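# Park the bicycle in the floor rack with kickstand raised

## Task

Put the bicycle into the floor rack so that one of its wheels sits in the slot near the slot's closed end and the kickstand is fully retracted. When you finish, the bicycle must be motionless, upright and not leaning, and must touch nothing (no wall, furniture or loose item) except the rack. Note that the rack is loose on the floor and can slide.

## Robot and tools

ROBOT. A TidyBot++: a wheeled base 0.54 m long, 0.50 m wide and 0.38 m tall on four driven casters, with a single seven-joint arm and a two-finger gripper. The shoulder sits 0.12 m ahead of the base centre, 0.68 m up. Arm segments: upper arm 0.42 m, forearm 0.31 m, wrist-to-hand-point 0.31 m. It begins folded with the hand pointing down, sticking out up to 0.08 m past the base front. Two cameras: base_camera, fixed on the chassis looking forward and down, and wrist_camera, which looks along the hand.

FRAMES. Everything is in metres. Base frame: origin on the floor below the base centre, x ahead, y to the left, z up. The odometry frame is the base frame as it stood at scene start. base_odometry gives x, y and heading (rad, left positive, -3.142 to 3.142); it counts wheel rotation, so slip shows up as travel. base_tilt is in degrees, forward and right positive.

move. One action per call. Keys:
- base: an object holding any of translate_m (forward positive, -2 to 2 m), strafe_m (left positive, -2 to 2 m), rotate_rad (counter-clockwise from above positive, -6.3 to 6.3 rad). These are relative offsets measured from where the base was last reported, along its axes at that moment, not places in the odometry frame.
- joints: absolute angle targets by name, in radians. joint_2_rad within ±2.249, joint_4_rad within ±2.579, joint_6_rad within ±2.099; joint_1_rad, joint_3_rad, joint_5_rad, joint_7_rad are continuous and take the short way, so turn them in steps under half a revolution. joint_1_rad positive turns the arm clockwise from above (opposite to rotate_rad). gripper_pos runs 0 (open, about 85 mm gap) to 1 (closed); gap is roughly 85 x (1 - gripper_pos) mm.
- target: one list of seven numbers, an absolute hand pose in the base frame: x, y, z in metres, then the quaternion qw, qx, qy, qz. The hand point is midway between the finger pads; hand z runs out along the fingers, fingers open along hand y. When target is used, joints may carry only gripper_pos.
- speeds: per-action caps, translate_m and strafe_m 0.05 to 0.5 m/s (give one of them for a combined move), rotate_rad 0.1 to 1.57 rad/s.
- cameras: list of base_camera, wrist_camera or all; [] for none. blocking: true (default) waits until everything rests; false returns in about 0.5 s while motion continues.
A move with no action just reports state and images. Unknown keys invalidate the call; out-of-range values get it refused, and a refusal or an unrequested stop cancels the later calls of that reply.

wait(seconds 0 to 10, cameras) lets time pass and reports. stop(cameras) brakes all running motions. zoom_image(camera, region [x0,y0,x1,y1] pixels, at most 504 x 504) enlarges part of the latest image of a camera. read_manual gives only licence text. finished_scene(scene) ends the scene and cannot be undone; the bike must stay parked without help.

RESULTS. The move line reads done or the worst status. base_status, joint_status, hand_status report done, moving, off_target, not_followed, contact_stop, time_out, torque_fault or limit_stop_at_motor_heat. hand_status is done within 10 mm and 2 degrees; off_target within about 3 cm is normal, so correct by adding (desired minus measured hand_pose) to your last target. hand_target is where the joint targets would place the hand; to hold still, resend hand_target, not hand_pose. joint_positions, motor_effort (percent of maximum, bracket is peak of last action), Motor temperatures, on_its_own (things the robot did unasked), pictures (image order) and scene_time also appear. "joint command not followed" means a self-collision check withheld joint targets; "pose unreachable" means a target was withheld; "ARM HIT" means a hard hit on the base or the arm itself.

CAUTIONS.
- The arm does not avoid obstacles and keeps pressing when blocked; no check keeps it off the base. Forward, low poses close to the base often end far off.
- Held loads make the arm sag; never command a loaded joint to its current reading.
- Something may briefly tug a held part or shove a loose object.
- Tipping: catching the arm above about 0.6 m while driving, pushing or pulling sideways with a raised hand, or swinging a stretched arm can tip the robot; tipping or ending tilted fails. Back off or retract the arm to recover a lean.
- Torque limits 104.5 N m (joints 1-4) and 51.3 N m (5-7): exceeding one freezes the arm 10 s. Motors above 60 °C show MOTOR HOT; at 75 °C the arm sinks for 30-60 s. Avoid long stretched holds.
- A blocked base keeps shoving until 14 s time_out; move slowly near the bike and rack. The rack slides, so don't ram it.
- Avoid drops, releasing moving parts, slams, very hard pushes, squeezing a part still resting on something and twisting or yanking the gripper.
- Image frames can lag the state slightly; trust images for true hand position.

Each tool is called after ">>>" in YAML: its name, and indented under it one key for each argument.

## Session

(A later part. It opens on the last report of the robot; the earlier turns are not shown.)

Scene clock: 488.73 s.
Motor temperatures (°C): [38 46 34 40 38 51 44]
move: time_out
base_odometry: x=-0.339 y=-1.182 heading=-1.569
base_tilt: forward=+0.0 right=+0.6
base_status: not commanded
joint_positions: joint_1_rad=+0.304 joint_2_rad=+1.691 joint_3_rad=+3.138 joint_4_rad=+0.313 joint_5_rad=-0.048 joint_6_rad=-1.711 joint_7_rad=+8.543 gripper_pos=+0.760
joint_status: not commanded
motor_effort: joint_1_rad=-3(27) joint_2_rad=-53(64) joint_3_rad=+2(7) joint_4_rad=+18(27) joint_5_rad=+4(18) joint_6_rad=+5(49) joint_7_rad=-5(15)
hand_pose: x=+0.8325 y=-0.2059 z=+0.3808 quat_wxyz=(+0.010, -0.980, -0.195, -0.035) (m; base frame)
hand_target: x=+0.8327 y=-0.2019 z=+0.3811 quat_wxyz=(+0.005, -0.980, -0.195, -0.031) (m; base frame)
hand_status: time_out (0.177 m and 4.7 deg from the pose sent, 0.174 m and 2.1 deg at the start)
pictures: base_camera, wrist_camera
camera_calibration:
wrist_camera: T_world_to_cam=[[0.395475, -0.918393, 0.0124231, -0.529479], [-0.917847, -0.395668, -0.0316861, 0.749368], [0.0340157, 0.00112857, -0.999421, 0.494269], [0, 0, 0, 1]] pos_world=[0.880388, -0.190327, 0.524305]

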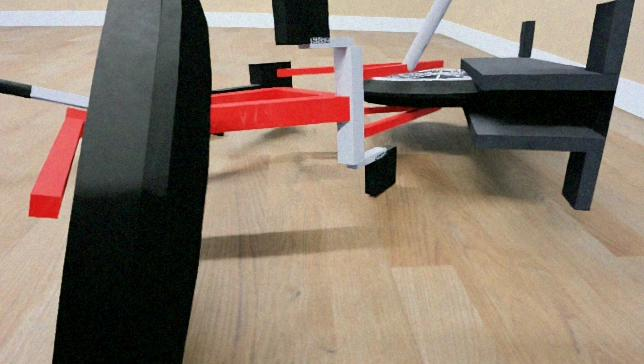

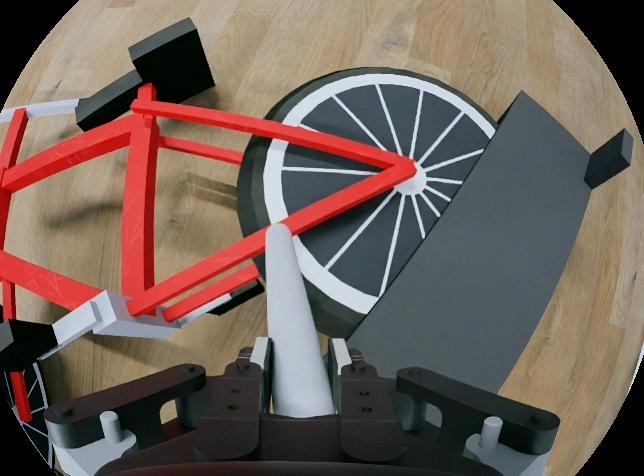

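>>> move:
  joints: {"gripper_pos": 0.1}
  cameras: []

>>> move:
  joints: {"joint_2_rad": 1.35, "joint_6_rad": -1.45}
  cameras: []

>>> move:
  joints: {"joint_2_rad": 0.8, "joint_4_rad": -1.3, "joint_6_rad": -1.04}

Scene clock: 490.03 s.
Motor temperatures (°C): [38 46 34 40 38 51 44]
move: done
base_odometry: x=-0.339 y=-1.182 heading=-1.569
base_tilt: forward=+0.0 right=+0.6
base_status: not commanded
joint_positions: joint_1_rad=+0.303 joint_2_rad=+1.692 joint_3_rad=+3.144 joint_4_rad=+0.314 joint_5_rad=-0.048 joint_6_rad=-1.706 joint_7_rad=+8.535 gripper_pos=+0.100
joint_status: all done
motor_effort: joint_1_rad=+0(3) joint_2_rad=-55(58) joint_3_rad=-1(2) joint_4_rad=+17(19) joint_5_rad=-2(4) joint_6_rad=+1(5) joint_7_rad=+1(5)
hand_pose: x=+0.8340 y=-0.2070 z=+0.3809 quat_wxyz=(+0.006, -0.981, -0.192, -0.036) (m; base frame)
hand_target: x=+0.8327 y=-0.2019 z=+0.3811 quat_wxyz=(+0.005, -0.980, -0.195, -0.031) (m; base frame)
hand_status: not commanded
pictures: none
No camera images: "cameras" was empty.

Scene clock: 491.77 s.
Motor temperatures (°C): [38 46 34 40 38 51 44]
move: done
base_odometry: x=-0.339 y=-1.182 heading=-1.569
base_tilt: forward=+0.0 right=+0.6
base_status: not commanded
joint_positions: joint_1_rad=+0.303 joint_2_rad=+1.345 joint_3_rad=+3.144 joint_4_rad=+0.321 joint_5_rad=-0.048 joint_6_rad=-1.490 joint_7_rad=+8.535 gripper_pos=+0.100
joint_status: all done
motor_effort: joint_1_rad=+0(1) joint_2_rad=-54(62) joint_3_rad=-1(2) joint_4_rad=+18(20) joint_5_rad=-1(3) joint_6_rad=+5(5) joint_7_rad=+0(1)
hand_pose: x=+0.9457 y=-0.2418 z=+0.6881 quat_wxyz=(-0.126, -0.933, -0.184, -0.283) (m; base frame)
hand_target: x=+0.9565 y=-0.2391 z=+0.6884 quat_wxyz=(-0.135, -0.928, -0.186, -0.294) (m; base frame)
hand_status: not commanded
pictures: none
No camera images: "cameras" was empty.

Scene clock: 494.60 s.
Motor temperatures (°C): [38 47 34 40 38 51 44]
move: done
base_odometry: x=-0.339 y=-1.182 heading=-1.569
base_tilt: forward=+0.0 right=+0.6
base_status: not commanded
joint_positions: joint_1_rad=+0.303 joint_2_rad=+0.825 joint_3_rad=+3.144 joint_4_rad=-1.287 joint_5_rad=-0.048 joint_6_rad=-1.084 joint_7_rad=+8.535 gripper_pos=+0.100
joint_status: all done
motor_effort: joint_1_rad=+0(1) joint_2_rad=-42(56) joint_3_rad=-1(2) joint_4_rad=+14(19) joint_5_rad=-2(3) joint_6_rad=+0(5) joint_7_rad=+1(1)
hand_pose: x=+0.6592 y=-0.1547 z=+0.4948 quat_wxyz=(+0.031, -0.984, -0.175, +0.014) (m; base frame)
hand_target: x=+0.6709 y=-0.1578 z=+0.5051 quat_wxyz=(+0.014, -0.984, -0.176, -0.009) (m; base frame)
hand_status: not commanded
pictures: base_camera, wrist_camera
camera_calibration:
wrist_camera: T_world_to_cam=[[0.358838, -0.932157, -0.0481495, -0.363423], [-0.930663, -0.361257, 0.0579665, 0.583582], [-0.0714283, 0.0240104, -0.997157, 0.685912], [0, 0, 0, 1]] pos_world=[0.722521, -0.144413, 0.632635]

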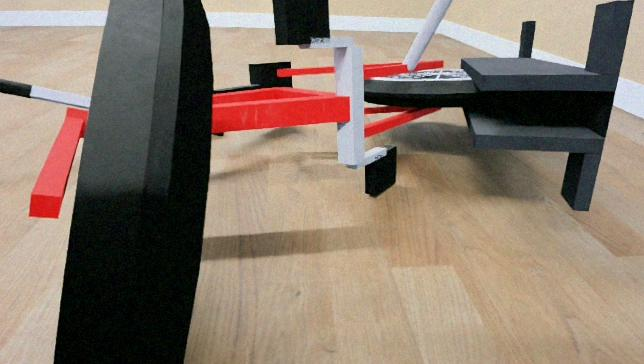

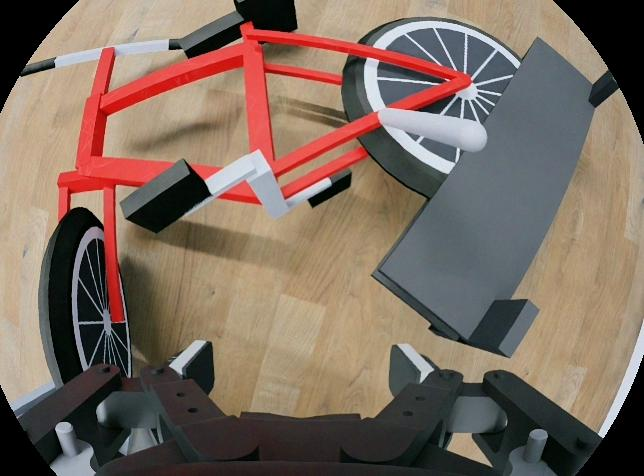

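>>> move:
  base: {"strafe_m": -0.2}
  speeds: {"strafe_m": 0.15}
  joints: {"joint_1_rad": 0.0, "joint_2_rad": 0.7}
  cameras: ["base_camera"]

>>> move:
  base: {"translate_m": 0.12}
  speeds: {"translate_m": 0.1}

Scene clock: 497.50 s.
Motor temperatures (°C): [38 47 34 40 38 51 44]
move: done
base_odometry: x=-0.540 y=-1.183 heading=-1.569
base_tilt: forward=+0.0 right=+0.6
base_status: done
joint_positions: joint_1_rad=+0.004 joint_2_rad=+0.719 joint_3_rad=+3.145 joint_4_rad=-1.289 joint_5_rad=-0.048 joint_6_rad=-1.082 joint_7_rad=+8.535 gripper_pos=+0.100
joint_status: all done
motor_effort: joint_1_rad=+0(4) joint_2_rad=-40(44) joint_3_rad=-1(3) joint_4_rad=+16(16) joint_5_rad=-2(3) joint_6_rad=+0(1) joint_7_rad=+1(1)
hand_pose: x=+0.6972 y=+0.0110 z=+0.5549 quat_wxyz=(+0.011, -0.947, -0.321, -0.031) (m; base frame)
hand_target: x=+0.7078 y=+0.0090 z=+0.5632 quat_wxyz=(+0.000, -0.946, -0.319, -0.054) (m; base frame)
hand_status: not commanded
pictures: base_camera

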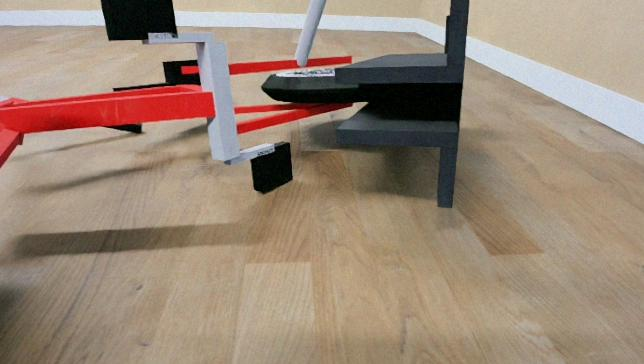

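Scene clock: 499.27 s.
Motor temperatures (°C): [38 47 34 40 38 51 44]
move: done
base_odometry: x=-0.539 y=-1.303 heading=-1.569
base_tilt: forward=+0.0 right=+0.6
base_status: done
joint_positions: joint_1_rad=+0.004 joint_2_rad=+0.716 joint_3_rad=+3.145 joint_4_rad=-1.291 joint_5_rad=-0.048 joint_6_rad=-1.078 joint_7_rad=+8.535 gripper_pos=+0.100
joint_status: not commanded
motor_effort: joint_1_rad=+0(1) joint_2_rad=-40(43) joint_3_rad=-1(1) joint_4_rad=+16(17) joint_5_rad=-2(3) joint_6_rad=+1(1) joint_7_rad=+1(1)
hand_pose: x=+0.6978 y=+0.0109 z=+0.5556 quat_wxyz=(+0.010, -0.947, -0.321, -0.033) (m; base frame)
hand_target: x=+0.7078 y=+0.0090 z=+0.5632 quat_wxyz=(+0.000, -0.946, -0.319, -0.054) (m; base frame)
hand_status: not commanded
pictures: base_camera, wrist_camera
camera_calibration:
wrist_camera: T_world_to_cam=[[0.618596, -0.785427, 0.0210728, -0.441241], [-0.78493, -0.618954, -0.0279452, 0.624641], [0.034992, 0.000746064, -0.999387, 0.672602], [0, 0, 0, 1]] pos_world=[0.739713, 0.0395595, 0.698944]

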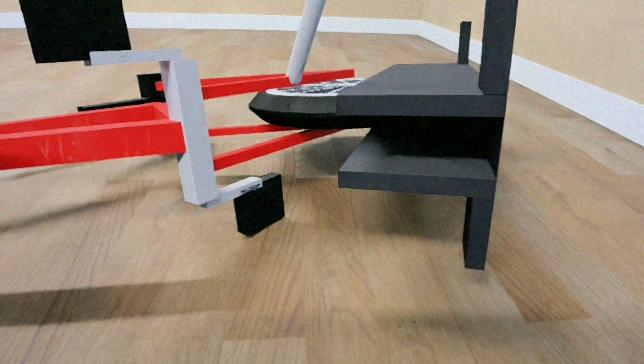

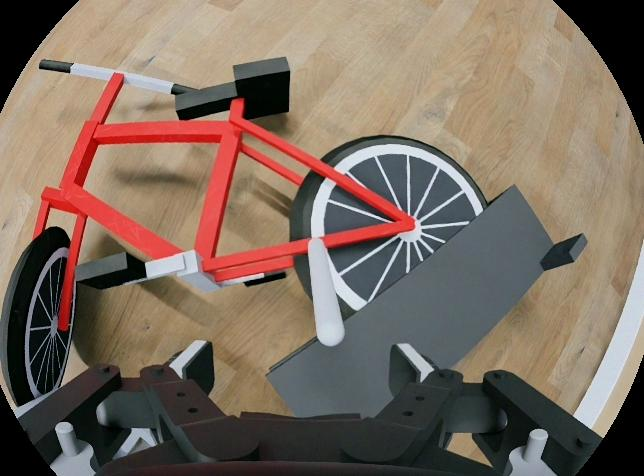

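>>> move:
  target: [0.715, -0.015, 0.46, 0, 0.91, 0.4147, 0]
  cameras: ["wrist_camera"]

Scene clock: 500.97 s.
Motor temperatures (°C): [38 47 34 40 38 51 44]
move: off_target
base_odometry: x=-0.539 y=-1.303 heading=-1.569
base_tilt: forward=+0.0 right=+0.6
base_status: not commanded
joint_positions: joint_1_rad=+0.085 joint_2_rad=+0.912 joint_3_rad=+3.008 joint_4_rad=-1.239 joint_5_rad=+0.071 joint_6_rad=-1.049 joint_7_rad=+8.599 gripper_pos=+0.100
joint_status: not commanded
motor_effort: joint_1_rad=+0(1) joint_2_rad=-44(47) joint_3_rad=-3(3) joint_4_rad=+14(16) joint_5_rad=-2(3) joint_6_rad=+0(1) joint_7_rad=+1(1)
hand_pose: x=+0.6967 y=+0.0042 z=+0.4597 quat_wxyz=(+0.031, -0.924, -0.381, +0.016) (m; base frame)
hand_target: x=+0.7150 y=-0.0150 z=+0.4600 quat_wxyz=(+0.000, -0.910, -0.415, +0.000) (m; base frame)
hand_status: off_target (0.027 m and 5.8 deg from the pose sent, 0.101 m and 12.2 deg at the start)
pictures: wrist_camera
camera_calibration:
wrist_camera: T_world_to_cam=[[0.714284, -0.697946, -0.051677, -0.477376], [-0.696389, -0.716146, 0.04667, 0.521358], [-0.0695814, 0.00265173, -0.997573, 0.648806], [0, 0, 0, 1]] pos_world=[0.749194, 0.0384656, 0.59823]

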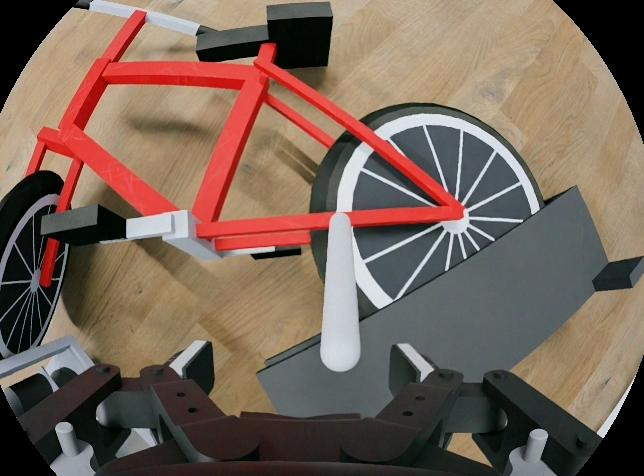

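>>> move:
  target: [0.728, -0.027, 0.42, 0, 0.91, 0.4147, 0]
  cameras: []

>>> move:
  target: [0.73, -0.027, 0.37, 0, 0.91, 0.4147, 0]
  cameras: ["wrist_camera"]

>>> move:
  joints: {"gripper_pos": 1.0}
  cameras: ["wrist_camera"]

Scene clock: 502.03 s.
Motor temperatures (°C): [38 47 34 40 38 51 44]
move: off_target
base_odometry: x=-0.539 y=-1.303 heading=-1.569
base_tilt: forward=+0.0 right=+0.6
base_status: not commanded
joint_positions: joint_1_rad=+0.100 joint_2_rad=+0.987 joint_3_rad=+3.007 joint_4_rad=-1.194 joint_5_rad=+0.083 joint_6_rad=-1.007 joint_7_rad=+8.614 gripper_pos=+0.100
joint_status: not commanded
motor_effort: joint_1_rad=+0(1) joint_2_rad=-45(48) joint_3_rad=-2(3) joint_4_rad=+14(14) joint_5_rad=-2(3) joint_6_rad=+0(1) joint_7_rad=+1(1)
hand_pose: x=+0.7142 y=-0.0068 z=+0.4264 quat_wxyz=(+0.028, -0.924, -0.381, +0.010) (m; base frame)
hand_target: x=+0.7280 y=-0.0270 z=+0.4200 quat_wxyz=(+0.000, -0.910, -0.415, +0.000) (m; base frame)
hand_status: off_target (0.025 m and 5.3 deg from the pose sent, 0.059 m and 5.8 deg at the start)
pictures: none
No camera images: "cameras" was empty.

Scene clock: 503.00 s.
Motor temperatures (°C): [38 47 34 40 38 51 44]
move: off_target
base_odometry: x=-0.539 y=-1.303 heading=-1.569
base_tilt: forward=+0.0 right=+0.6
base_status: not commanded
joint_positions: joint_1_rad=+0.100 joint_2_rad=+1.074 joint_3_rad=+3.007 joint_4_rad=-1.192 joint_5_rad=+0.100 joint_6_rad=-0.926 joint_7_rad=+8.614 gripper_pos=+0.100
joint_status: not commanded
motor_effort: joint_1_rad=+0(0) joint_2_rad=-46(49) joint_3_rad=-3(3) joint_4_rad=+13(14) joint_5_rad=-2(3) joint_6_rad=+0(1) joint_7_rad=+1(1)
hand_pose: x=+0.7161 y=-0.0083 z=+0.3742 quat_wxyz=(+0.026, -0.923, -0.384, +0.012) (m; base frame)
hand_target: x=+0.7300 y=-0.0270 z=+0.3700 quat_wxyz=(+0.000, -0.910, -0.415, +0.000) (m; base frame)
hand_status: off_target (0.024 m and 5.0 deg from the pose sent, 0.062 m and 5.3 deg at the start)
pictures: wrist_camera
camera_calibration:
wrist_camera: T_world_to_cam=[[0.719808, -0.692992, -0.0404811, -0.512502], [-0.691724, -0.720942, 0.0419549, 0.528244], [-0.0582589, -0.00219771, -0.998299, 0.557021], [0, 0, 0, 1]] pos_world=[0.766754, 0.0268977, 0.513164]

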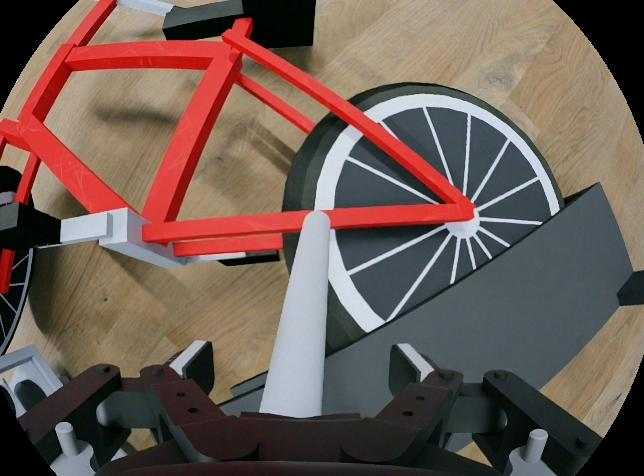

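Scene clock: 504.03 s.
Motor temperatures (°C): [38 47 34 40 38 51 44]
move: off_target
base_odometry: x=-0.539 y=-1.303 heading=-1.569
base_tilt: forward=+0.0 right=+0.6
base_status: not commanded
joint_positions: joint_1_rad=+0.101 joint_2_rad=+1.072 joint_3_rad=+3.003 joint_4_rad=-1.193 joint_5_rad=+0.107 joint_6_rad=-0.921 joint_7_rad=+8.614 gripper_pos=+0.765
joint_status: gripper_pos off_target (ended at +0.765, target +1.000)
motor_effort: joint_1_rad=+0(3) joint_2_rad=-44(46) joint_3_rad=-3(6) joint_4_rad=+14(18) joint_5_rad=-1(4) joint_6_rad=+1(5) joint_7_rad=+3(3)
hand_pose: x=+0.7172 y=-0.0079 z=+0.3748 quat_wxyz=(+0.025, -0.922, -0.387, +0.010) (m; base frame)
hand_target: x=+0.7300 y=-0.0270 z=+0.3700 quat_wxyz=(+0.000, -0.910, -0.415, +0.000) (m; base frame)
hand_status: not commanded
pictures: wrist_camera
camera_calibration:
wrist_camera: T_world_to_cam=[[0.724104, -0.688765, -0.0357344, -0.517832], [-0.687641, -0.724974, 0.0395356, 0.527306], [-0.0531372, -0.00405547, -0.998579, 0.55408], [0, 0, 0, 1]] pos_world=[0.767004, 0.0278658, 0.513941]

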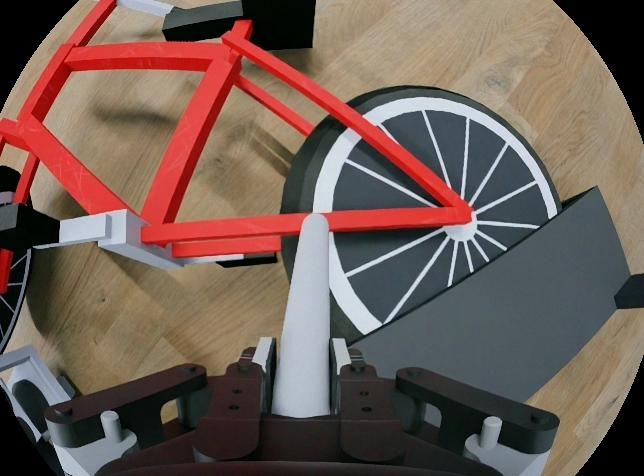

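>>> move:
  target: [0.775, -0.067, 0.28, 0, 0.91, 0.4147, 0]

Scene clock: 505.60 s.
Motor temperatures (°C): [38 47 34 40 38 51 44]
move: off_target
base_odometry: x=-0.539 y=-1.303 heading=-1.569
base_tilt: forward=+0.0 right=+0.6
base_status: not commanded
joint_positions: joint_1_rad=+0.114 joint_2_rad=+1.176 joint_3_rad=+2.998 joint_4_rad=-0.954 joint_5_rad=+0.107 joint_6_rad=-1.103 joint_7_rad=+8.708 gripper_pos=+0.767
joint_status: not commanded
motor_effort: joint_1_rad=+2(2) joint_2_rad=-23(45) joint_3_rad=+5(6) joint_4_rad=+25(26) joint_5_rad=+7(8) joint_6_rad=+34(34) joint_7_rad=-1(3)
hand_pose: x=+0.7463 y=-0.0240 z=+0.3709 quat_wxyz=(+0.036, -0.909, -0.413, +0.029) (m; base frame)
hand_target: x=+0.7750 y=-0.0670 z=+0.2800 quat_wxyz=(+0.000, -0.910, -0.415, +0.000) (m; base frame)
hand_status: off_target (0.105 m and 5.3 deg from the pose sent, 0.126 m and 4.6 deg at the start)
pictures: base_camera, wrist_camera
camera_calibration:
wrist_camera: T_world_to_cam=[[0.761001, -0.644687, -0.0725019, -0.562951], [-0.641551, -0.764444, 0.0635328, 0.491464], [-0.0963824, -0.0018348, -0.995343, 0.582772], [0, 0, 0, 1]] pos_world=[0.799875, 0.0138395, 0.508019]

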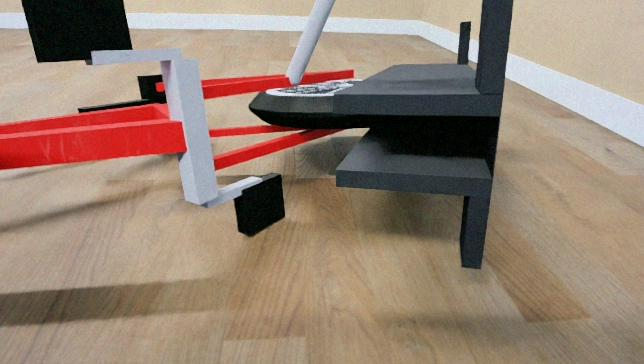

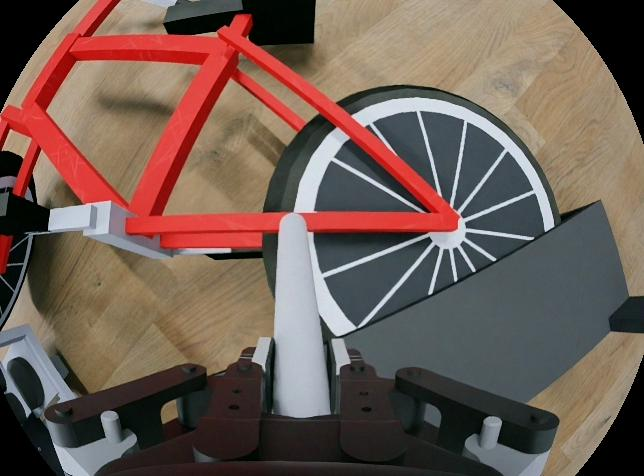

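>>> move:
  target: [0.81, -0.10, 0.25, 0, 0.91, 0.4147, 0]

Scene clock: 507.10 s.
Motor temperatures (°C): [38 47 34 40 38 51 44]
move: off_target
base_odometry: x=-0.539 y=-1.302 heading=-1.569
base_tilt: forward=+0.0 right=+0.6
base_status: not commanded
joint_positions: joint_1_rad=+0.119 joint_2_rad=+1.324 joint_3_rad=+3.007 joint_4_rad=-0.622 joint_5_rad=+0.083 joint_6_rad=-1.341 joint_7_rad=+8.827 gripper_pos=+0.767
joint_status: not commanded
motor_effort: joint_1_rad=+4(4) joint_2_rad=-21(23) joint_3_rad=+7(7) joint_4_rad=+28(28) joint_5_rad=+7(8) joint_6_rad=+49(49) joint_7_rad=-5(5)
hand_pose: x=+0.7740 y=-0.0383 z=+0.3650 quat_wxyz=(+0.058, -0.893, -0.443, +0.048) (m; base frame)
hand_target: x=+0.8100 y=-0.1000 z=+0.2500 quat_wxyz=(+0.000, -0.910, -0.415, +0.000) (m; base frame)
hand_status: off_target (0.135 m and 9.4 deg from the pose sent, 0.156 m and 5.3 deg at the start)
pictures: base_camera, wrist_camera
camera_calibration:
wrist_camera: T_world_to_cam=[[0.797525, -0.589334, -0.128997, -0.599283], [-0.584976, -0.807714, 0.0734938, 0.449634], [-0.147505, 0.0168469, -0.988918, 0.617528], [0, 0, 0, 1]] pos_world=[0.832056, -0.000405311, 0.500333]

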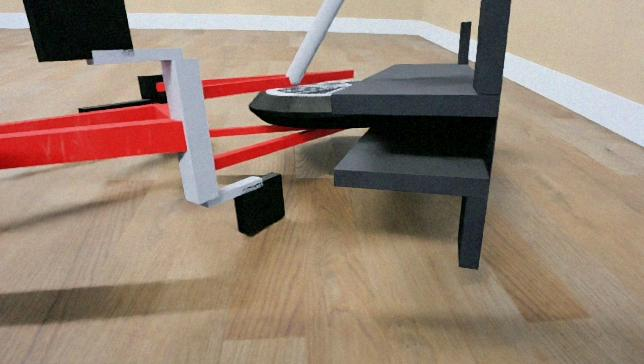

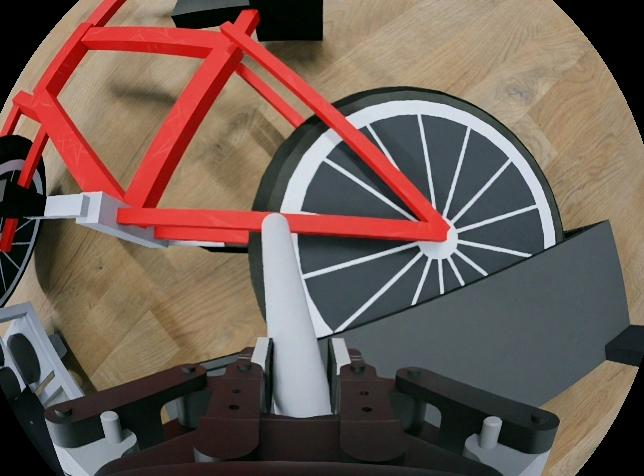

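>>> move:
  target: [0.735, -0.027, 0.37, 0, 0.91, 0.4147, 0]
  cameras: []

>>> move:
  joints: {"gripper_pos": 0.2}
  cameras: []

>>> move:
  target: [0.73, -0.027, 0.48, 0, 0.91, 0.4147, 0]
  cameras: ["wrist_camera"]

Scene clock: 509.53 s.
Motor temperatures (°C): [38 47 34 40 38 52 44]
move: off_target
base_odometry: x=-0.539 y=-1.303 heading=-1.569
base_tilt: forward=+0.0 right=+0.6
base_status: not commanded
joint_positions: joint_1_rad=+0.114 joint_2_rad=+1.095 joint_3_rad=+2.999 joint_4_rad=-1.147 joint_5_rad=+0.099 joint_6_rad=-0.935 joint_7_rad=+8.693 gripper_pos=+0.770
joint_status: not commanded
motor_effort: joint_1_rad=+3(4) joint_2_rad=-42(42) joint_3_rad=-1(7) joint_4_rad=+13(28) joint_5_rad=-2(8) joint_6_rad=+0(48) joint_7_rad=+1(5)
hand_pose: x=+0.7297 y=-0.0134 z=+0.3727 quat_wxyz=(+0.027, -0.910, -0.414, +0.002) (m; base frame)
hand_target: x=+0.7350 y=-0.0270 z=+0.3700 quat_wxyz=(+0.000, -0.910, -0.415, +0.000) (m; base frame)
hand_status: off_target (0.015 m and 3.1 deg from the pose sent, 0.041 m and 9.4 deg at the start)
pictures: none
No camera images: "cameras" was empty.

Scene clock: 510.53 s.
Motor temperatures (°C): [38 47 34 40 38 52 44]
move: done
base_odometry: x=-0.539 y=-1.303 heading=-1.569
base_tilt: forward=+0.0 right=+0.6
base_status: not commanded
joint_positions: joint_1_rad=+0.112 joint_2_rad=+1.100 joint_3_rad=+2.992 joint_4_rad=-1.160 joint_5_rad=+0.113 joint_6_rad=-0.923 joint_7_rad=+8.692 gripper_pos=+0.200
joint_status: all done
motor_effort: joint_1_rad=+0(5) joint_2_rad=-47(51) joint_3_rad=-3(4) joint_4_rad=+13(19) joint_5_rad=-1(4) joint_6_rad=+0(6) joint_7_rad=+1(1)
hand_pose: x=+0.7252 y=-0.0116 z=+0.3663 quat_wxyz=(+0.027, -0.907, -0.420, +0.005) (m; base frame)
hand_target: x=+0.7350 y=-0.0270 z=+0.3700 quat_wxyz=(+0.000, -0.910, -0.415, +0.000) (m; base frame)
hand_status: not commanded
pictures: none
No camera images: "cameras" was empty.

Scene clock: 511.67 s.
Motor temperatures (°C): [38 47 34 40 38 52 44]
move: off_target
base_odometry: x=-0.539 y=-1.303 heading=-1.569
base_tilt: forward=+0.0 right=+0.6
base_status: not commanded
joint_positions: joint_1_rad=+0.112 joint_2_rad=+0.923 joint_3_rad=+2.992 joint_4_rad=-1.139 joint_5_rad=+0.113 joint_6_rad=-1.045 joint_7_rad=+8.692 gripper_pos=+0.200
joint_status: not commanded
motor_effort: joint_1_rad=+0(0) joint_2_rad=-45(50) joint_3_rad=-3(4) joint_4_rad=+15(16) joint_5_rad=-1(2) joint_6_rad=+0(1) joint_7_rad=+1(1)
hand_pose: x=+0.7432 y=-0.0190 z=+0.4808 quat_wxyz=(+0.000, -0.907, -0.421, -0.024) (m; base frame)
hand_target: x=+0.7300 y=-0.0270 z=+0.4800 quat_wxyz=(+0.000, -0.910, -0.415, +0.000) (m; base frame)
hand_status: off_target (0.015 m and 2.8 deg from the pose sent, 0.115 m and 3.2 deg at the start)
pictures: wrist_camera
camera_calibration:
wrist_camera: T_world_to_cam=[[0.771765, -0.634735, 0.0386001, -0.610621], [-0.635163, -0.772377, -0.00148343, 0.512736], [0.0307554, -0.0233725, -0.999254, 0.598874], [0, 0, 0, 1]] pos_world=[0.778508, 0.0224404, 0.622757]

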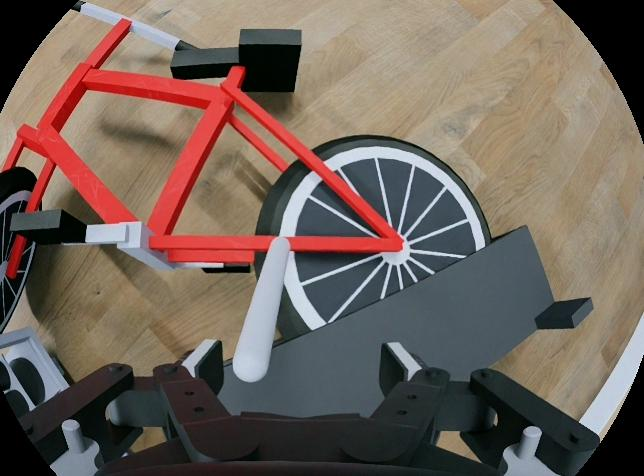

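>>> move:
  base: {"translate_m": 0.15}
  speeds: {"translate_m": 0.1}
  target: [0.57, -0.03, 0.52, 0, 0.91, 0.4147, 0]

Scene clock: 513.93 s.
Motor temperatures (°C): [38 47 34 40 38 52 44]
move: off_target
base_odometry: x=-0.539 y=-1.453 heading=-1.569
base_tilt: forward=+0.0 right=+0.6
base_status: done
joint_positions: joint_1_rad=+0.177 joint_2_rad=+0.579 joint_3_rad=+2.971 joint_4_rad=-1.743 joint_5_rad=+0.113 joint_6_rad=-0.887 joint_7_rad=+8.692 gripper_pos=+0.200
joint_status: not commanded
motor_effort: joint_1_rad=+0(2) joint_2_rad=-32(46) joint_3_rad=-2(3) joint_4_rad=+12(16) joint_5_rad=-1(3) joint_6_rad=+0(1) joint_7_rad=+1(1)
hand_pose: x=+0.5581 y=-0.0248 z=+0.5126 quat_wxyz=(+0.015, -0.904, -0.427, +0.024) (m; base frame)
hand_target: x=+0.5700 y=-0.0300 z=+0.5200 quat_wxyz=(+0.000, -0.910, -0.415, +0.000) (m; base frame)
hand_status: off_target (0.015 m and 3.6 deg from the pose sent, 0.178 m and 2.8 deg at the start)
pictures: base_camera, wrist_camera
camera_calibration:
wrist_camera: T_world_to_cam=[[0.780878, -0.62392, -0.0308715, -0.441936], [-0.62092, -0.780642, 0.0710992, 0.345356], [-0.0684598, -0.0363511, -0.996991, 0.690054], [0, 0, 0, 1]] pos_world=[0.606777, 0.0189511, 0.64978]

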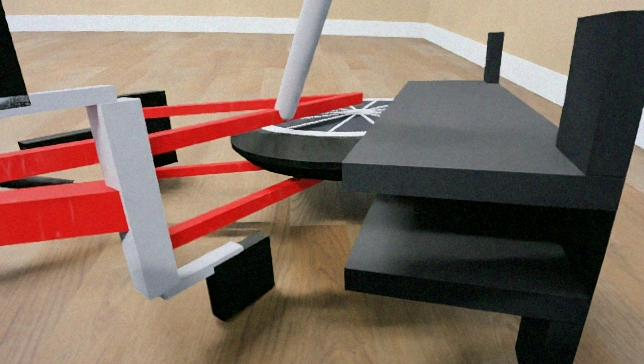

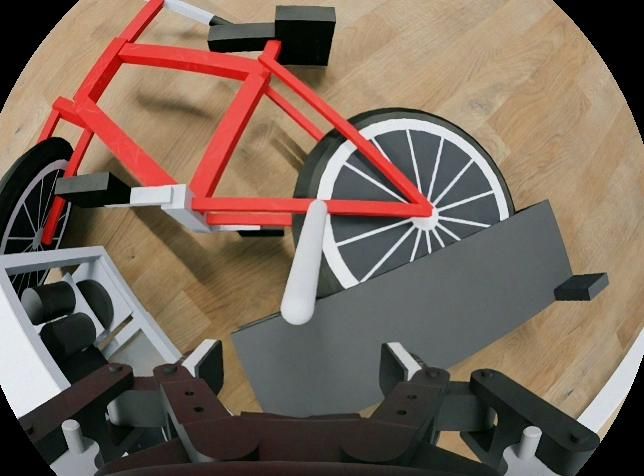

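>>> move:
  target: [0.578, -0.01, 0.44, 0, 0.91, 0.4147, 0]
  joints: {"gripper_pos": 0.05}
  cameras: ["wrist_camera"]

Scene clock: 515.53 s.
Motor temperatures (°C): [38 47 34 40 38 52 44]
move: off_target
base_odometry: x=-0.539 y=-1.453 heading=-1.569
base_tilt: forward=+0.0 right=+0.6
base_status: not commanded
joint_positions: joint_1_rad=+0.173 joint_2_rad=+0.707 joint_3_rad=+2.959 joint_4_rad=-1.786 joint_5_rad=+0.148 joint_6_rad=-0.698 joint_7_rad=+8.587 gripper_pos=+0.050
joint_status: all done
motor_effort: joint_1_rad=+0(1) joint_2_rad=-34(37) joint_3_rad=-3(3) joint_4_rad=+10(12) joint_5_rad=-1(2) joint_6_rad=+0(0) joint_7_rad=+0(1)
hand_pose: x=+0.5687 y=-0.0147 z=+0.4451 quat_wxyz=(+0.018, -0.917, -0.398, +0.011) (m; base frame)
hand_target: x=+0.5780 y=-0.0100 z=+0.4400 quat_wxyz=(+0.000, -0.910, -0.415, +0.000) (m; base frame)
hand_status: off_target (0.012 m and 3.2 deg from the pose sent, 0.077 m and 3.6 deg at the start)
pictures: wrist_camera
camera_calibration:
wrist_camera: T_world_to_cam=[[0.739815, -0.672366, -0.024438, -0.426175], [-0.671016, -0.740006, 0.0461319, 0.404805], [-0.0491018, -0.0177308, -0.998636, 0.613887], [0, 0, 0, 1]] pos_world=[0.617064, 0.0238967, 0.583961]

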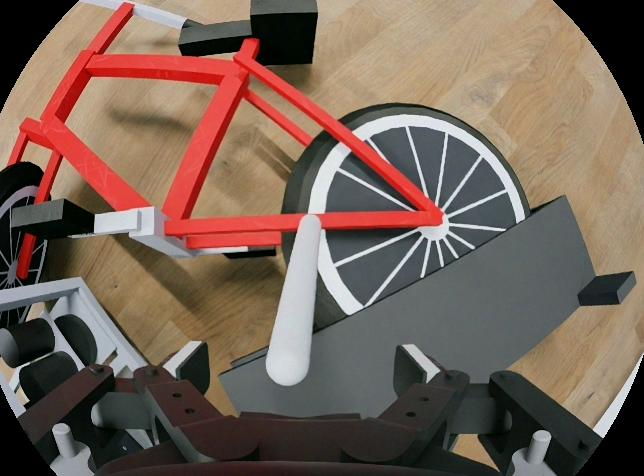

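>>> move:
  target: [0.576, -0.003, 0.375, 0, 0.91, 0.4147, 0]
  cameras: ["wrist_camera"]

>>> move:
  joints: {"gripper_pos": 1.0}
  cameras: ["wrist_camera"]

Scene clock: 516.93 s.
Motor temperatures (°C): [38 47 34 40 38 52 44]
move: off_target
base_odometry: x=-0.539 y=-1.453 heading=-1.569
base_tilt: forward=+0.0 right=+0.6
base_status: not commanded
joint_positions: joint_1_rad=+0.150 joint_2_rad=+0.838 joint_3_rad=+2.959 joint_4_rad=-1.813 joint_5_rad=+0.222 joint_6_rad=-0.544 joint_7_rad=+8.505 gripper_pos=+0.050
joint_status: not commanded
motor_effort: joint_1_rad=+0(1) joint_2_rad=-36(39) joint_3_rad=-3(3) joint_4_rad=+8(10) joint_5_rad=-1(3) joint_6_rad=+0(1) joint_7_rad=+0(1)
hand_pose: x=+0.5678 y=-0.0051 z=+0.3806 quat_wxyz=(+0.017, -0.917, -0.398, +0.011) (m; base frame)
hand_target: x=+0.5760 y=-0.0030 z=+0.3750 quat_wxyz=(+0.000, -0.910, -0.415, +0.000) (m; base frame)
hand_status: off_target (0.010 m and 3.1 deg from the pose sent, 0.071 m and 3.2 deg at the start)
pictures: wrist_camera
camera_calibration:
wrist_camera: T_world_to_cam=[[0.740543, -0.671647, -0.0220487, -0.421923], [-0.670293, -0.740598, 0.0471358, 0.413509], [-0.0479878, -0.020127, -0.998645, 0.548965], [0, 0, 0, 1]] pos_world=[0.615969, 0.0339097, 0.519428]

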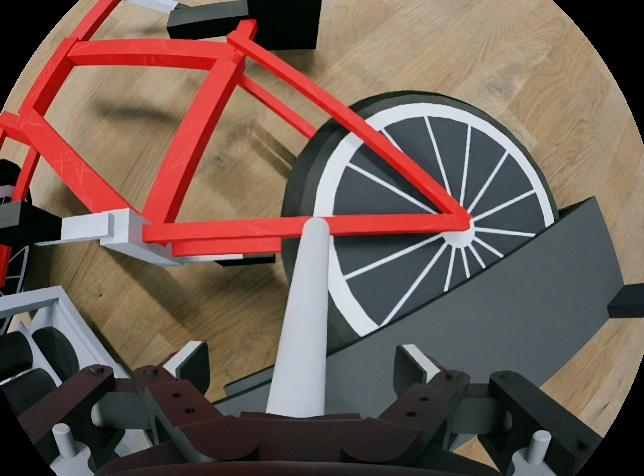

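Scene clock: 518.00 s.
Motor temperatures (°C): [38 47 34 40 38 52 44]
move: off_target
base_odometry: x=-0.539 y=-1.453 heading=-1.569
base_tilt: forward=+0.0 right=+0.6
base_status: not commanded
joint_positions: joint_1_rad=+0.148 joint_2_rad=+0.836 joint_3_rad=+2.958 joint_4_rad=-1.815 joint_5_rad=+0.225 joint_6_rad=-0.543 joint_7_rad=+8.501 gripper_pos=+0.787
joint_status: gripper_pos off_target (ended at +0.787, target +1.000)
motor_effort: joint_1_rad=+0(2) joint_2_rad=-33(36) joint_3_rad=-2(4) joint_4_rad=+9(10) joint_5_rad=-2(3) joint_6_rad=+1(3) joint_7_rad=+1(1)
hand_pose: x=+0.5675 y=-0.0044 z=+0.3811 quat_wxyz=(+0.016, -0.917, -0.399, +0.011) (m; base frame)
hand_target: x=+0.5760 y=-0.0030 z=+0.3750 quat_wxyz=(+0.000, -0.910, -0.415, +0.000) (m; base frame)
hand_status: not commanded
pictures: wrist_camera
camera_calibration:
wrist_camera: T_world_to_cam=[[0.741451, -0.670697, -0.020392, -0.422421], [-0.669374, -0.741424, 0.0472212, 0.413292], [-0.0467902, -0.0213624, -0.998676, 0.54881], [0, 0, 0, 1]] pos_world=[0.61553, 0.0348316, 0.519953]

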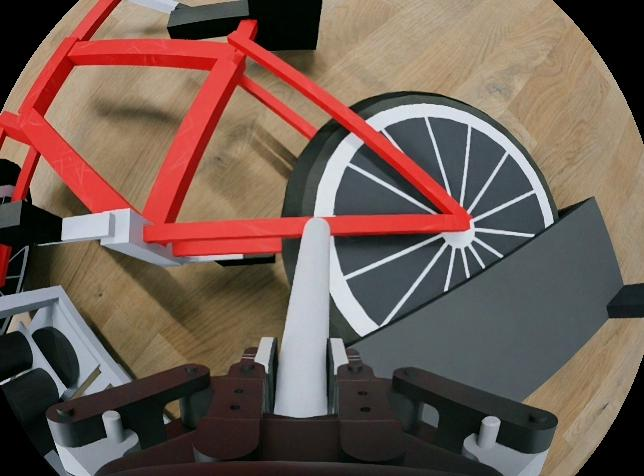

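>>> move:

Scene clock: 518.50 s.
Motor temperatures (°C): [38 47 34 40 38 52 44]
base_odometry: x=-0.539 y=-1.453 heading=-1.569
base_tilt: forward=+0.0 right=+0.6
base_status: not commanded
joint_positions: joint_1_rad=+0.148 joint_2_rad=+0.836 joint_3_rad=+2.958 joint_4_rad=-1.815 joint_5_rad=+0.225 joint_6_rad=-0.543 joint_7_rad=+8.501 gripper_pos=+0.787
joint_status: gripper_pos off_target (ended at +0.787, target +1.000)
motor_effort: joint_1_rad=+0(2) joint_2_rad=-33(36) joint_3_rad=-3(4) joint_4_rad=+9(10) joint_5_rad=-1(3) joint_6_rad=+1(3) joint_7_rad=+1(1)
hand_pose: x=+0.5675 y=-0.0044 z=+0.3811 quat_wxyz=(+0.016, -0.917, -0.399, +0.011) (m; base frame)
hand_target: x=+0.5760 y=-0.0030 z=+0.3750 quat_wxyz=(+0.000, -0.910, -0.415, +0.000) (m; base frame)
hand_status: not commanded
pictures: base_camera, wrist_camera
camera_calibration:
wrist_camera: T_world_to_cam=[[0.74141, -0.670742, -0.0203916, -0.422398], [-0.669419, -0.741383, 0.0472235, 0.413316], [-0.0467928, -0.0213615, -0.998676, 0.548811], [0, 0, 0, 1]] pos_world=[0.615533, 0.0348289, 0.519953]

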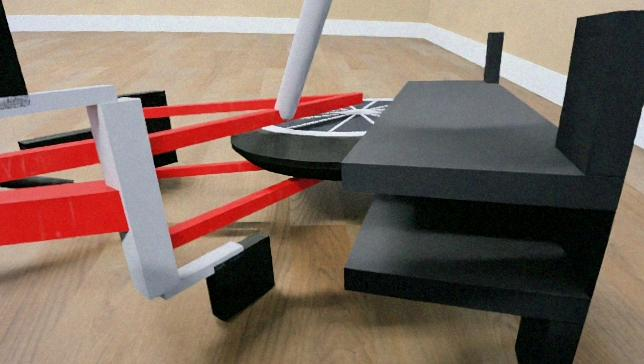

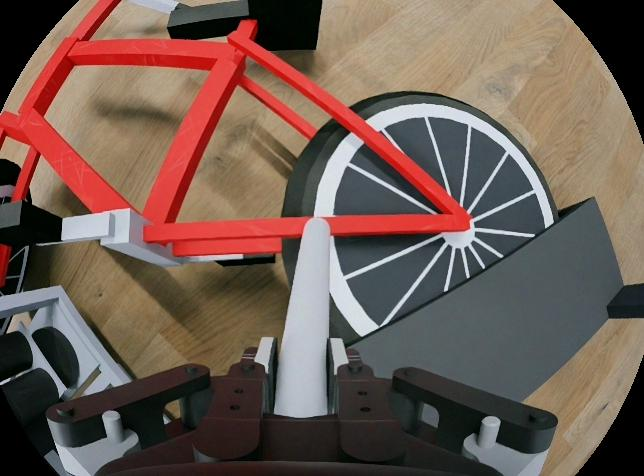

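>>> move:
  target: [0.655, -0.08, 0.275, -0.1339, 0.8770, 0.4575, -0.0611]

Scene clock: 521.07 s.
Motor temperatures (°C): [38 46 34 40 38 51 44]
move: off_target
base_odometry: x=-0.539 y=-1.453 heading=-1.569
base_tilt: forward=+0.0 right=+0.6
base_status: not commanded
joint_positions: joint_1_rad=+0.302 joint_2_rad=+1.282 joint_3_rad=+2.921 joint_4_rad=-1.089 joint_5_rad=+0.180 joint_6_rad=-0.994 joint_7_rad=+8.932 gripper_pos=+0.999
joint_status: not commanded
on_its_own: gripper_pos moved +0.212 to your old target +1.000
motor_effort: joint_1_rad=+0(8) joint_2_rad=-47(49) joint_3_rad=-4(12) joint_4_rad=+10(18) joint_5_rad=-1(9) joint_6_rad=-2(14) joint_7_rad=+1(2)
hand_pose: x=+0.6707 y=-0.0933 z=+0.2813 quat_wxyz=(+0.090, -0.878, -0.466, +0.059) (m; base frame)
hand_target: x=+0.6550 y=-0.0800 z=+0.2750 quat_wxyz=(+0.134, -0.877, -0.457, +0.061) (m; base frame)
hand_status: off_target (0.022 m and 5.2 deg from the pose sent, 0.157 m and 16.8 deg at the start)
pictures: base_camera, wrist_camera
camera_calibration:
wrist_camera: T_world_to_cam=[[0.81993, -0.538105, -0.195341, -0.551639], [-0.538305, -0.840837, 0.0567504, 0.321216], [-0.194788, 0.0586218, -0.979092, 0.553227], [0, 0, 0, 1]] pos_world=[0.732979, -0.0591803, 0.415673]

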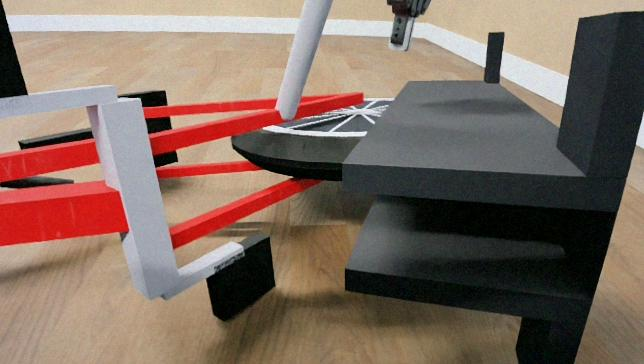

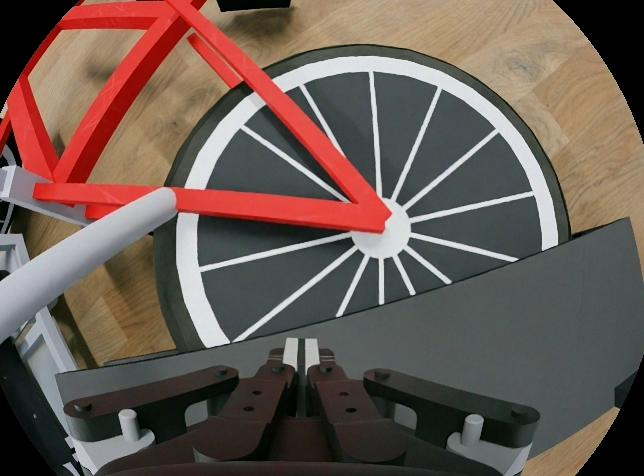

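>>> move:
  target: [0.63, -0.08, 0.47, 0, 0.91, 0.4147, 0]
  joints: {"gripper_pos": 0.1}
  cameras: []

>>> move:
  target: [0.535, -0.046, 0.50, -0.1585, 0.9233, -0.3449, 0.0593]

Scene clock: 523.40 s.
Motor temperatures (°C): [38 47 34 40 38 51 44]
move: off_target
base_odometry: x=-0.539 y=-1.453 heading=-1.569
base_tilt: forward=+0.0 right=+0.6
base_status: not commanded
joint_positions: joint_1_rad=+0.290 joint_2_rad=+0.773 joint_3_rad=+2.935 joint_4_rad=-1.547 joint_5_rad=+0.180 joint_6_rad=-0.890 joint_7_rad=+8.774 gripper_pos=+0.100
joint_status: all done
motor_effort: joint_1_rad=+0(1) joint_2_rad=-38(49) joint_3_rad=-3(5) joint_4_rad=+12(13) joint_5_rad=-1(3) joint_6_rad=+0(2) joint_7_rad=+1(1)
hand_pose: x=+0.6185 y=-0.0815 z=+0.4643 quat_wxyz=(+0.016, -0.900, -0.435, +0.019) (m; base frame)
hand_target: x=+0.6300 y=-0.0800 z=+0.4700 quat_wxyz=(+0.000, -0.910, -0.415, +0.000) (m; base frame)
hand_status: off_target (0.013 m and 3.8 deg from the pose sent, 0.194 m and 14.1 deg at the start)
pictures: none
No camera images: "cameras" was empty.

Scene clock: 525.47 s.
Motor temperatures (°C): [38 47 34 40 38 51 44]
move: off_target
base_odometry: x=-0.539 y=-1.453 heading=-1.569
base_tilt: forward=+0.0 right=+0.6
base_status: not commanded
joint_positions: joint_1_rad=+0.393 joint_2_rad=+0.508 joint_3_rad=+3.036 joint_4_rad=-2.057 joint_5_rad=-0.494 joint_6_rad=-0.575 joint_7_rad=+8.006 gripper_pos=+0.100
joint_status: not commanded
motor_effort: joint_1_rad=+0(1) joint_2_rad=-27(39) joint_3_rad=-2(4) joint_4_rad=+10(12) joint_5_rad=-2(4) joint_6_rad=+0(1) joint_7_rad=+1(1)
hand_pose: x=+0.5217 y=-0.0289 z=+0.4918 quat_wxyz=(+0.155, -0.948, +0.276, -0.032) (m; base frame)
hand_target: x=+0.5350 y=-0.0460 z=+0.5000 quat_wxyz=(+0.158, -0.923, +0.345, -0.059) (m; base frame)
hand_status: off_target (0.023 m and 9.0 deg from the pose sent, 0.097 m and 94.0 deg at the start)
pictures: base_camera, wrist_camera
camera_calibration:
wrist_camera: T_world_to_cam=[[-0.50269, -0.812459, -0.295319, 0.377581], [-0.858357, 0.509653, 0.0589703, 0.488108], [0.102599, 0.283133, -0.953577, 0.565375], [0, 0, 0, 1]] pos_world=[0.55077, -0.102072, 0.621851]

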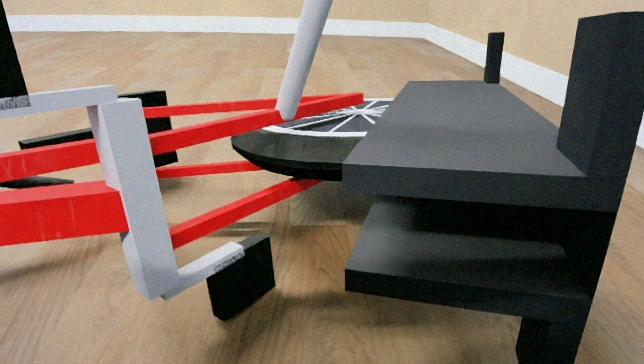

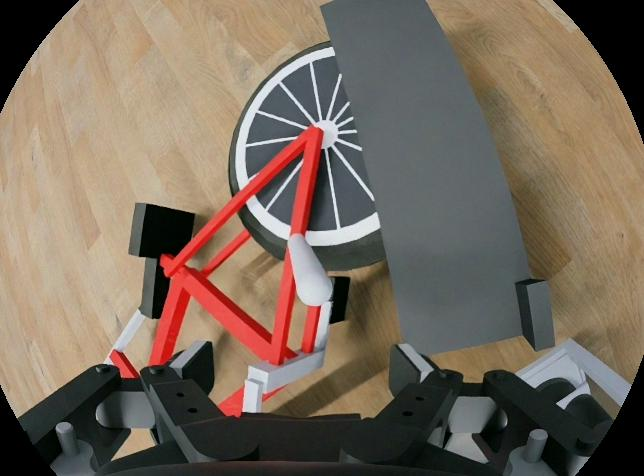

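>>> move:
  target: [0.560, -0.049, 0.475, -0.1621, 0.8979, -0.4064, 0.0485]

Scene clock: 526.80 s.
Motor temperatures (°C): [38 46 34 40 38 51 44]
move: off_target
base_odometry: x=-0.539 y=-1.453 heading=-1.569
base_tilt: forward=+0.0 right=+0.6
base_status: not commanded
joint_positions: joint_1_rad=+0.393 joint_2_rad=+0.561 joint_3_rad=+3.036 joint_4_rad=-2.017 joint_5_rad=-0.511 joint_6_rad=-0.536 joint_7_rad=+7.880 gripper_pos=+0.100
joint_status: not commanded
motor_effort: joint_1_rad=-1(1) joint_2_rad=-29(30) joint_3_rad=-2(3) joint_4_rad=+10(10) joint_5_rad=-2(3) joint_6_rad=-1(1) joint_7_rad=+1(1)
hand_pose: x=+0.5441 y=-0.0379 z=+0.4787 quat_wxyz=(+0.156, -0.924, +0.346, -0.035) (m; base frame)
hand_target: x=+0.5600 y=-0.0490 z=+0.4750 quat_wxyz=(+0.162, -0.898, +0.406, -0.049) (m; base frame)
hand_status: off_target (0.020 m and 7.7 deg from the pose sent, 0.046 m and 16.2 deg at the start)
pictures: base_camera, wrist_camera
camera_calibration:
wrist_camera: T_world_to_cam=[[-0.621003, -0.725697, -0.296175, 0.445723], [-0.773086, 0.629385, 0.0788226, 0.461435], [0.129207, 0.277918, -0.951876, 0.537662], [0, 0, 0, 1]] pos_world=[0.564055, -0.116386, 0.607428]

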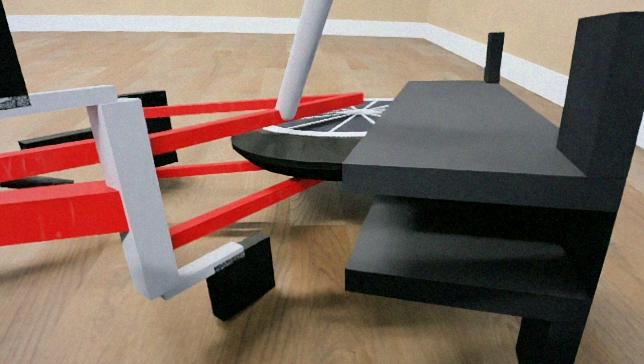

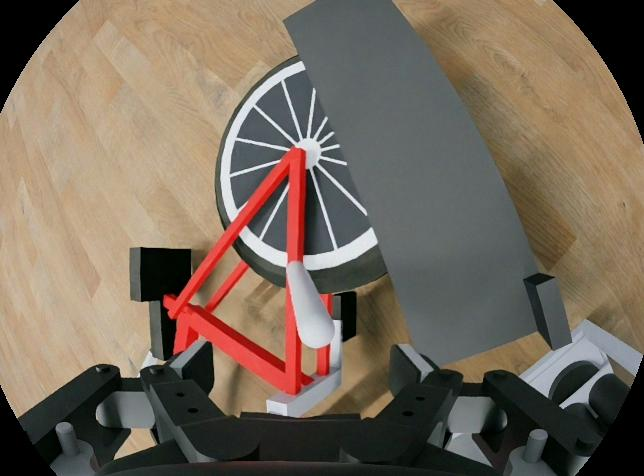

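>>> move:
  target: [0.577, -0.025, 0.374, -0.1621, 0.8979, -0.4064, 0.0485]

Scene clock: 528.60 s.
Motor temperatures (°C): [38 46 34 40 38 51 44]
move: off_target
base_odometry: x=-0.539 y=-1.453 heading=-1.569
base_tilt: forward=+0.0 right=+0.6
base_status: not commanded
joint_positions: joint_1_rad=+0.463 joint_2_rad=+0.845 joint_3_rad=+2.839 joint_4_rad=-2.015 joint_5_rad=-0.481 joint_6_rad=-0.218 joint_7_rad=+7.746 gripper_pos=+0.100
joint_status: not commanded
motor_effort: joint_1_rad=-1(1) joint_2_rad=-32(35) joint_3_rad=-5(6) joint_4_rad=+6(10) joint_5_rad=-2(4) joint_6_rad=+0(1) joint_7_rad=+1(1)
hand_pose: x=+0.5657 y=-0.0117 z=+0.3787 quat_wxyz=(+0.168, -0.898, +0.405, -0.029) (m; base frame)
hand_target: x=+0.5770 y=-0.0250 z=+0.3740 quat_wxyz=(+0.162, -0.898, +0.406, -0.049) (m; base frame)
hand_status: off_target (0.018 m and 2.4 deg from the pose sent, 0.111 m and 7.7 deg at the start)
pictures: base_camera, wrist_camera
camera_calibration:
wrist_camera: T_world_to_cam=[[-0.710105, -0.631892, -0.310587, 0.505517], [-0.688449, 0.715601, 0.118126, 0.407735], [0.147614, 0.297705, -0.943177, 0.418924], [0, 0, 0, 1]] pos_world=[0.577836, -0.0970598, 0.503962]

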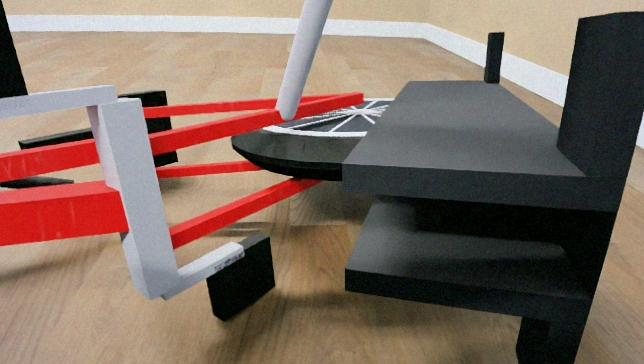

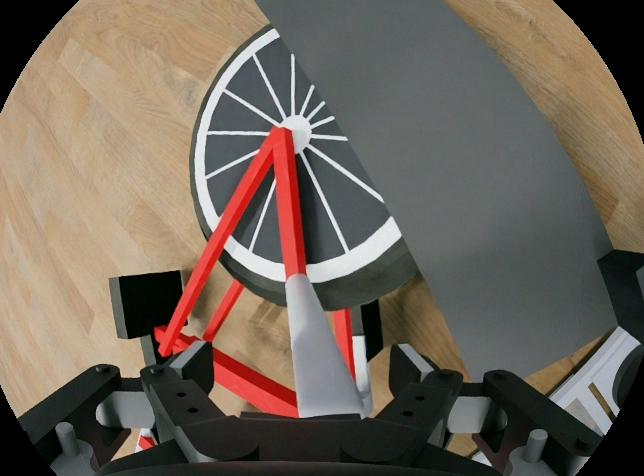

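>>> move:
  joints: {"gripper_pos": 1.0}

Scene clock: 529.73 s.
Motor temperatures (°C): [38 46 34 40 38 51 44]
move: off_target
base_odometry: x=-0.539 y=-1.453 heading=-1.569
base_tilt: forward=+0.0 right=+0.6
base_status: not commanded
joint_positions: joint_1_rad=+0.484 joint_2_rad=+0.850 joint_3_rad=+2.832 joint_4_rad=-2.021 joint_5_rad=-0.475 joint_6_rad=-0.215 joint_7_rad=+7.745 gripper_pos=+0.754
joint_status: gripper_pos off_target (ended at +0.754, target +1.000)
motor_effort: joint_1_rad=-3(5) joint_2_rad=-29(43) joint_3_rad=-5(12) joint_4_rad=+9(11) joint_5_rad=-3(5) joint_6_rad=+3(4) joint_7_rad=+0(1)
hand_pose: x=+0.5615 y=-0.0163 z=+0.3767 quat_wxyz=(+0.169, -0.896, +0.410, -0.026) (m; base frame)
hand_target: x=+0.5770 y=-0.0250 z=+0.3740 quat_wxyz=(+0.162, -0.898, +0.406, -0.049) (m; base frame)
hand_status: not commanded
pictures: base_camera, wrist_camera
camera_calibration:
wrist_camera: T_world_to_cam=[[-0.718092, -0.623304, -0.309572, 0.503229], [-0.680607, 0.721843, 0.125369, 0.401334], [0.145319, 0.300723, -0.942575, 0.420101], [0, 0, 0, 1]] pos_world=[0.573467, -0.102369, 0.501447]

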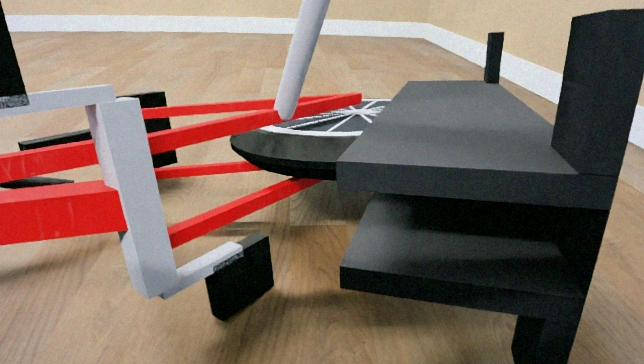

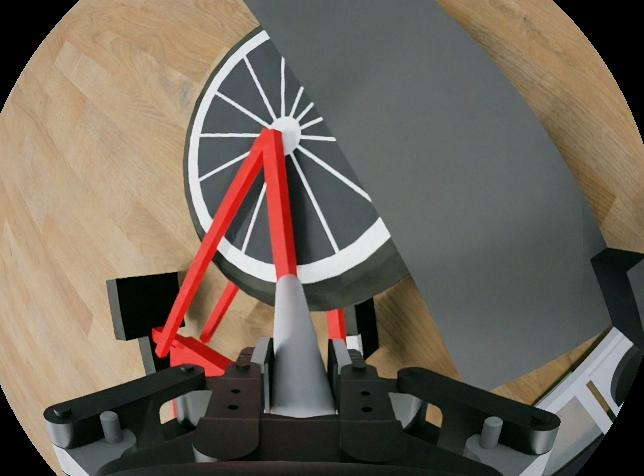

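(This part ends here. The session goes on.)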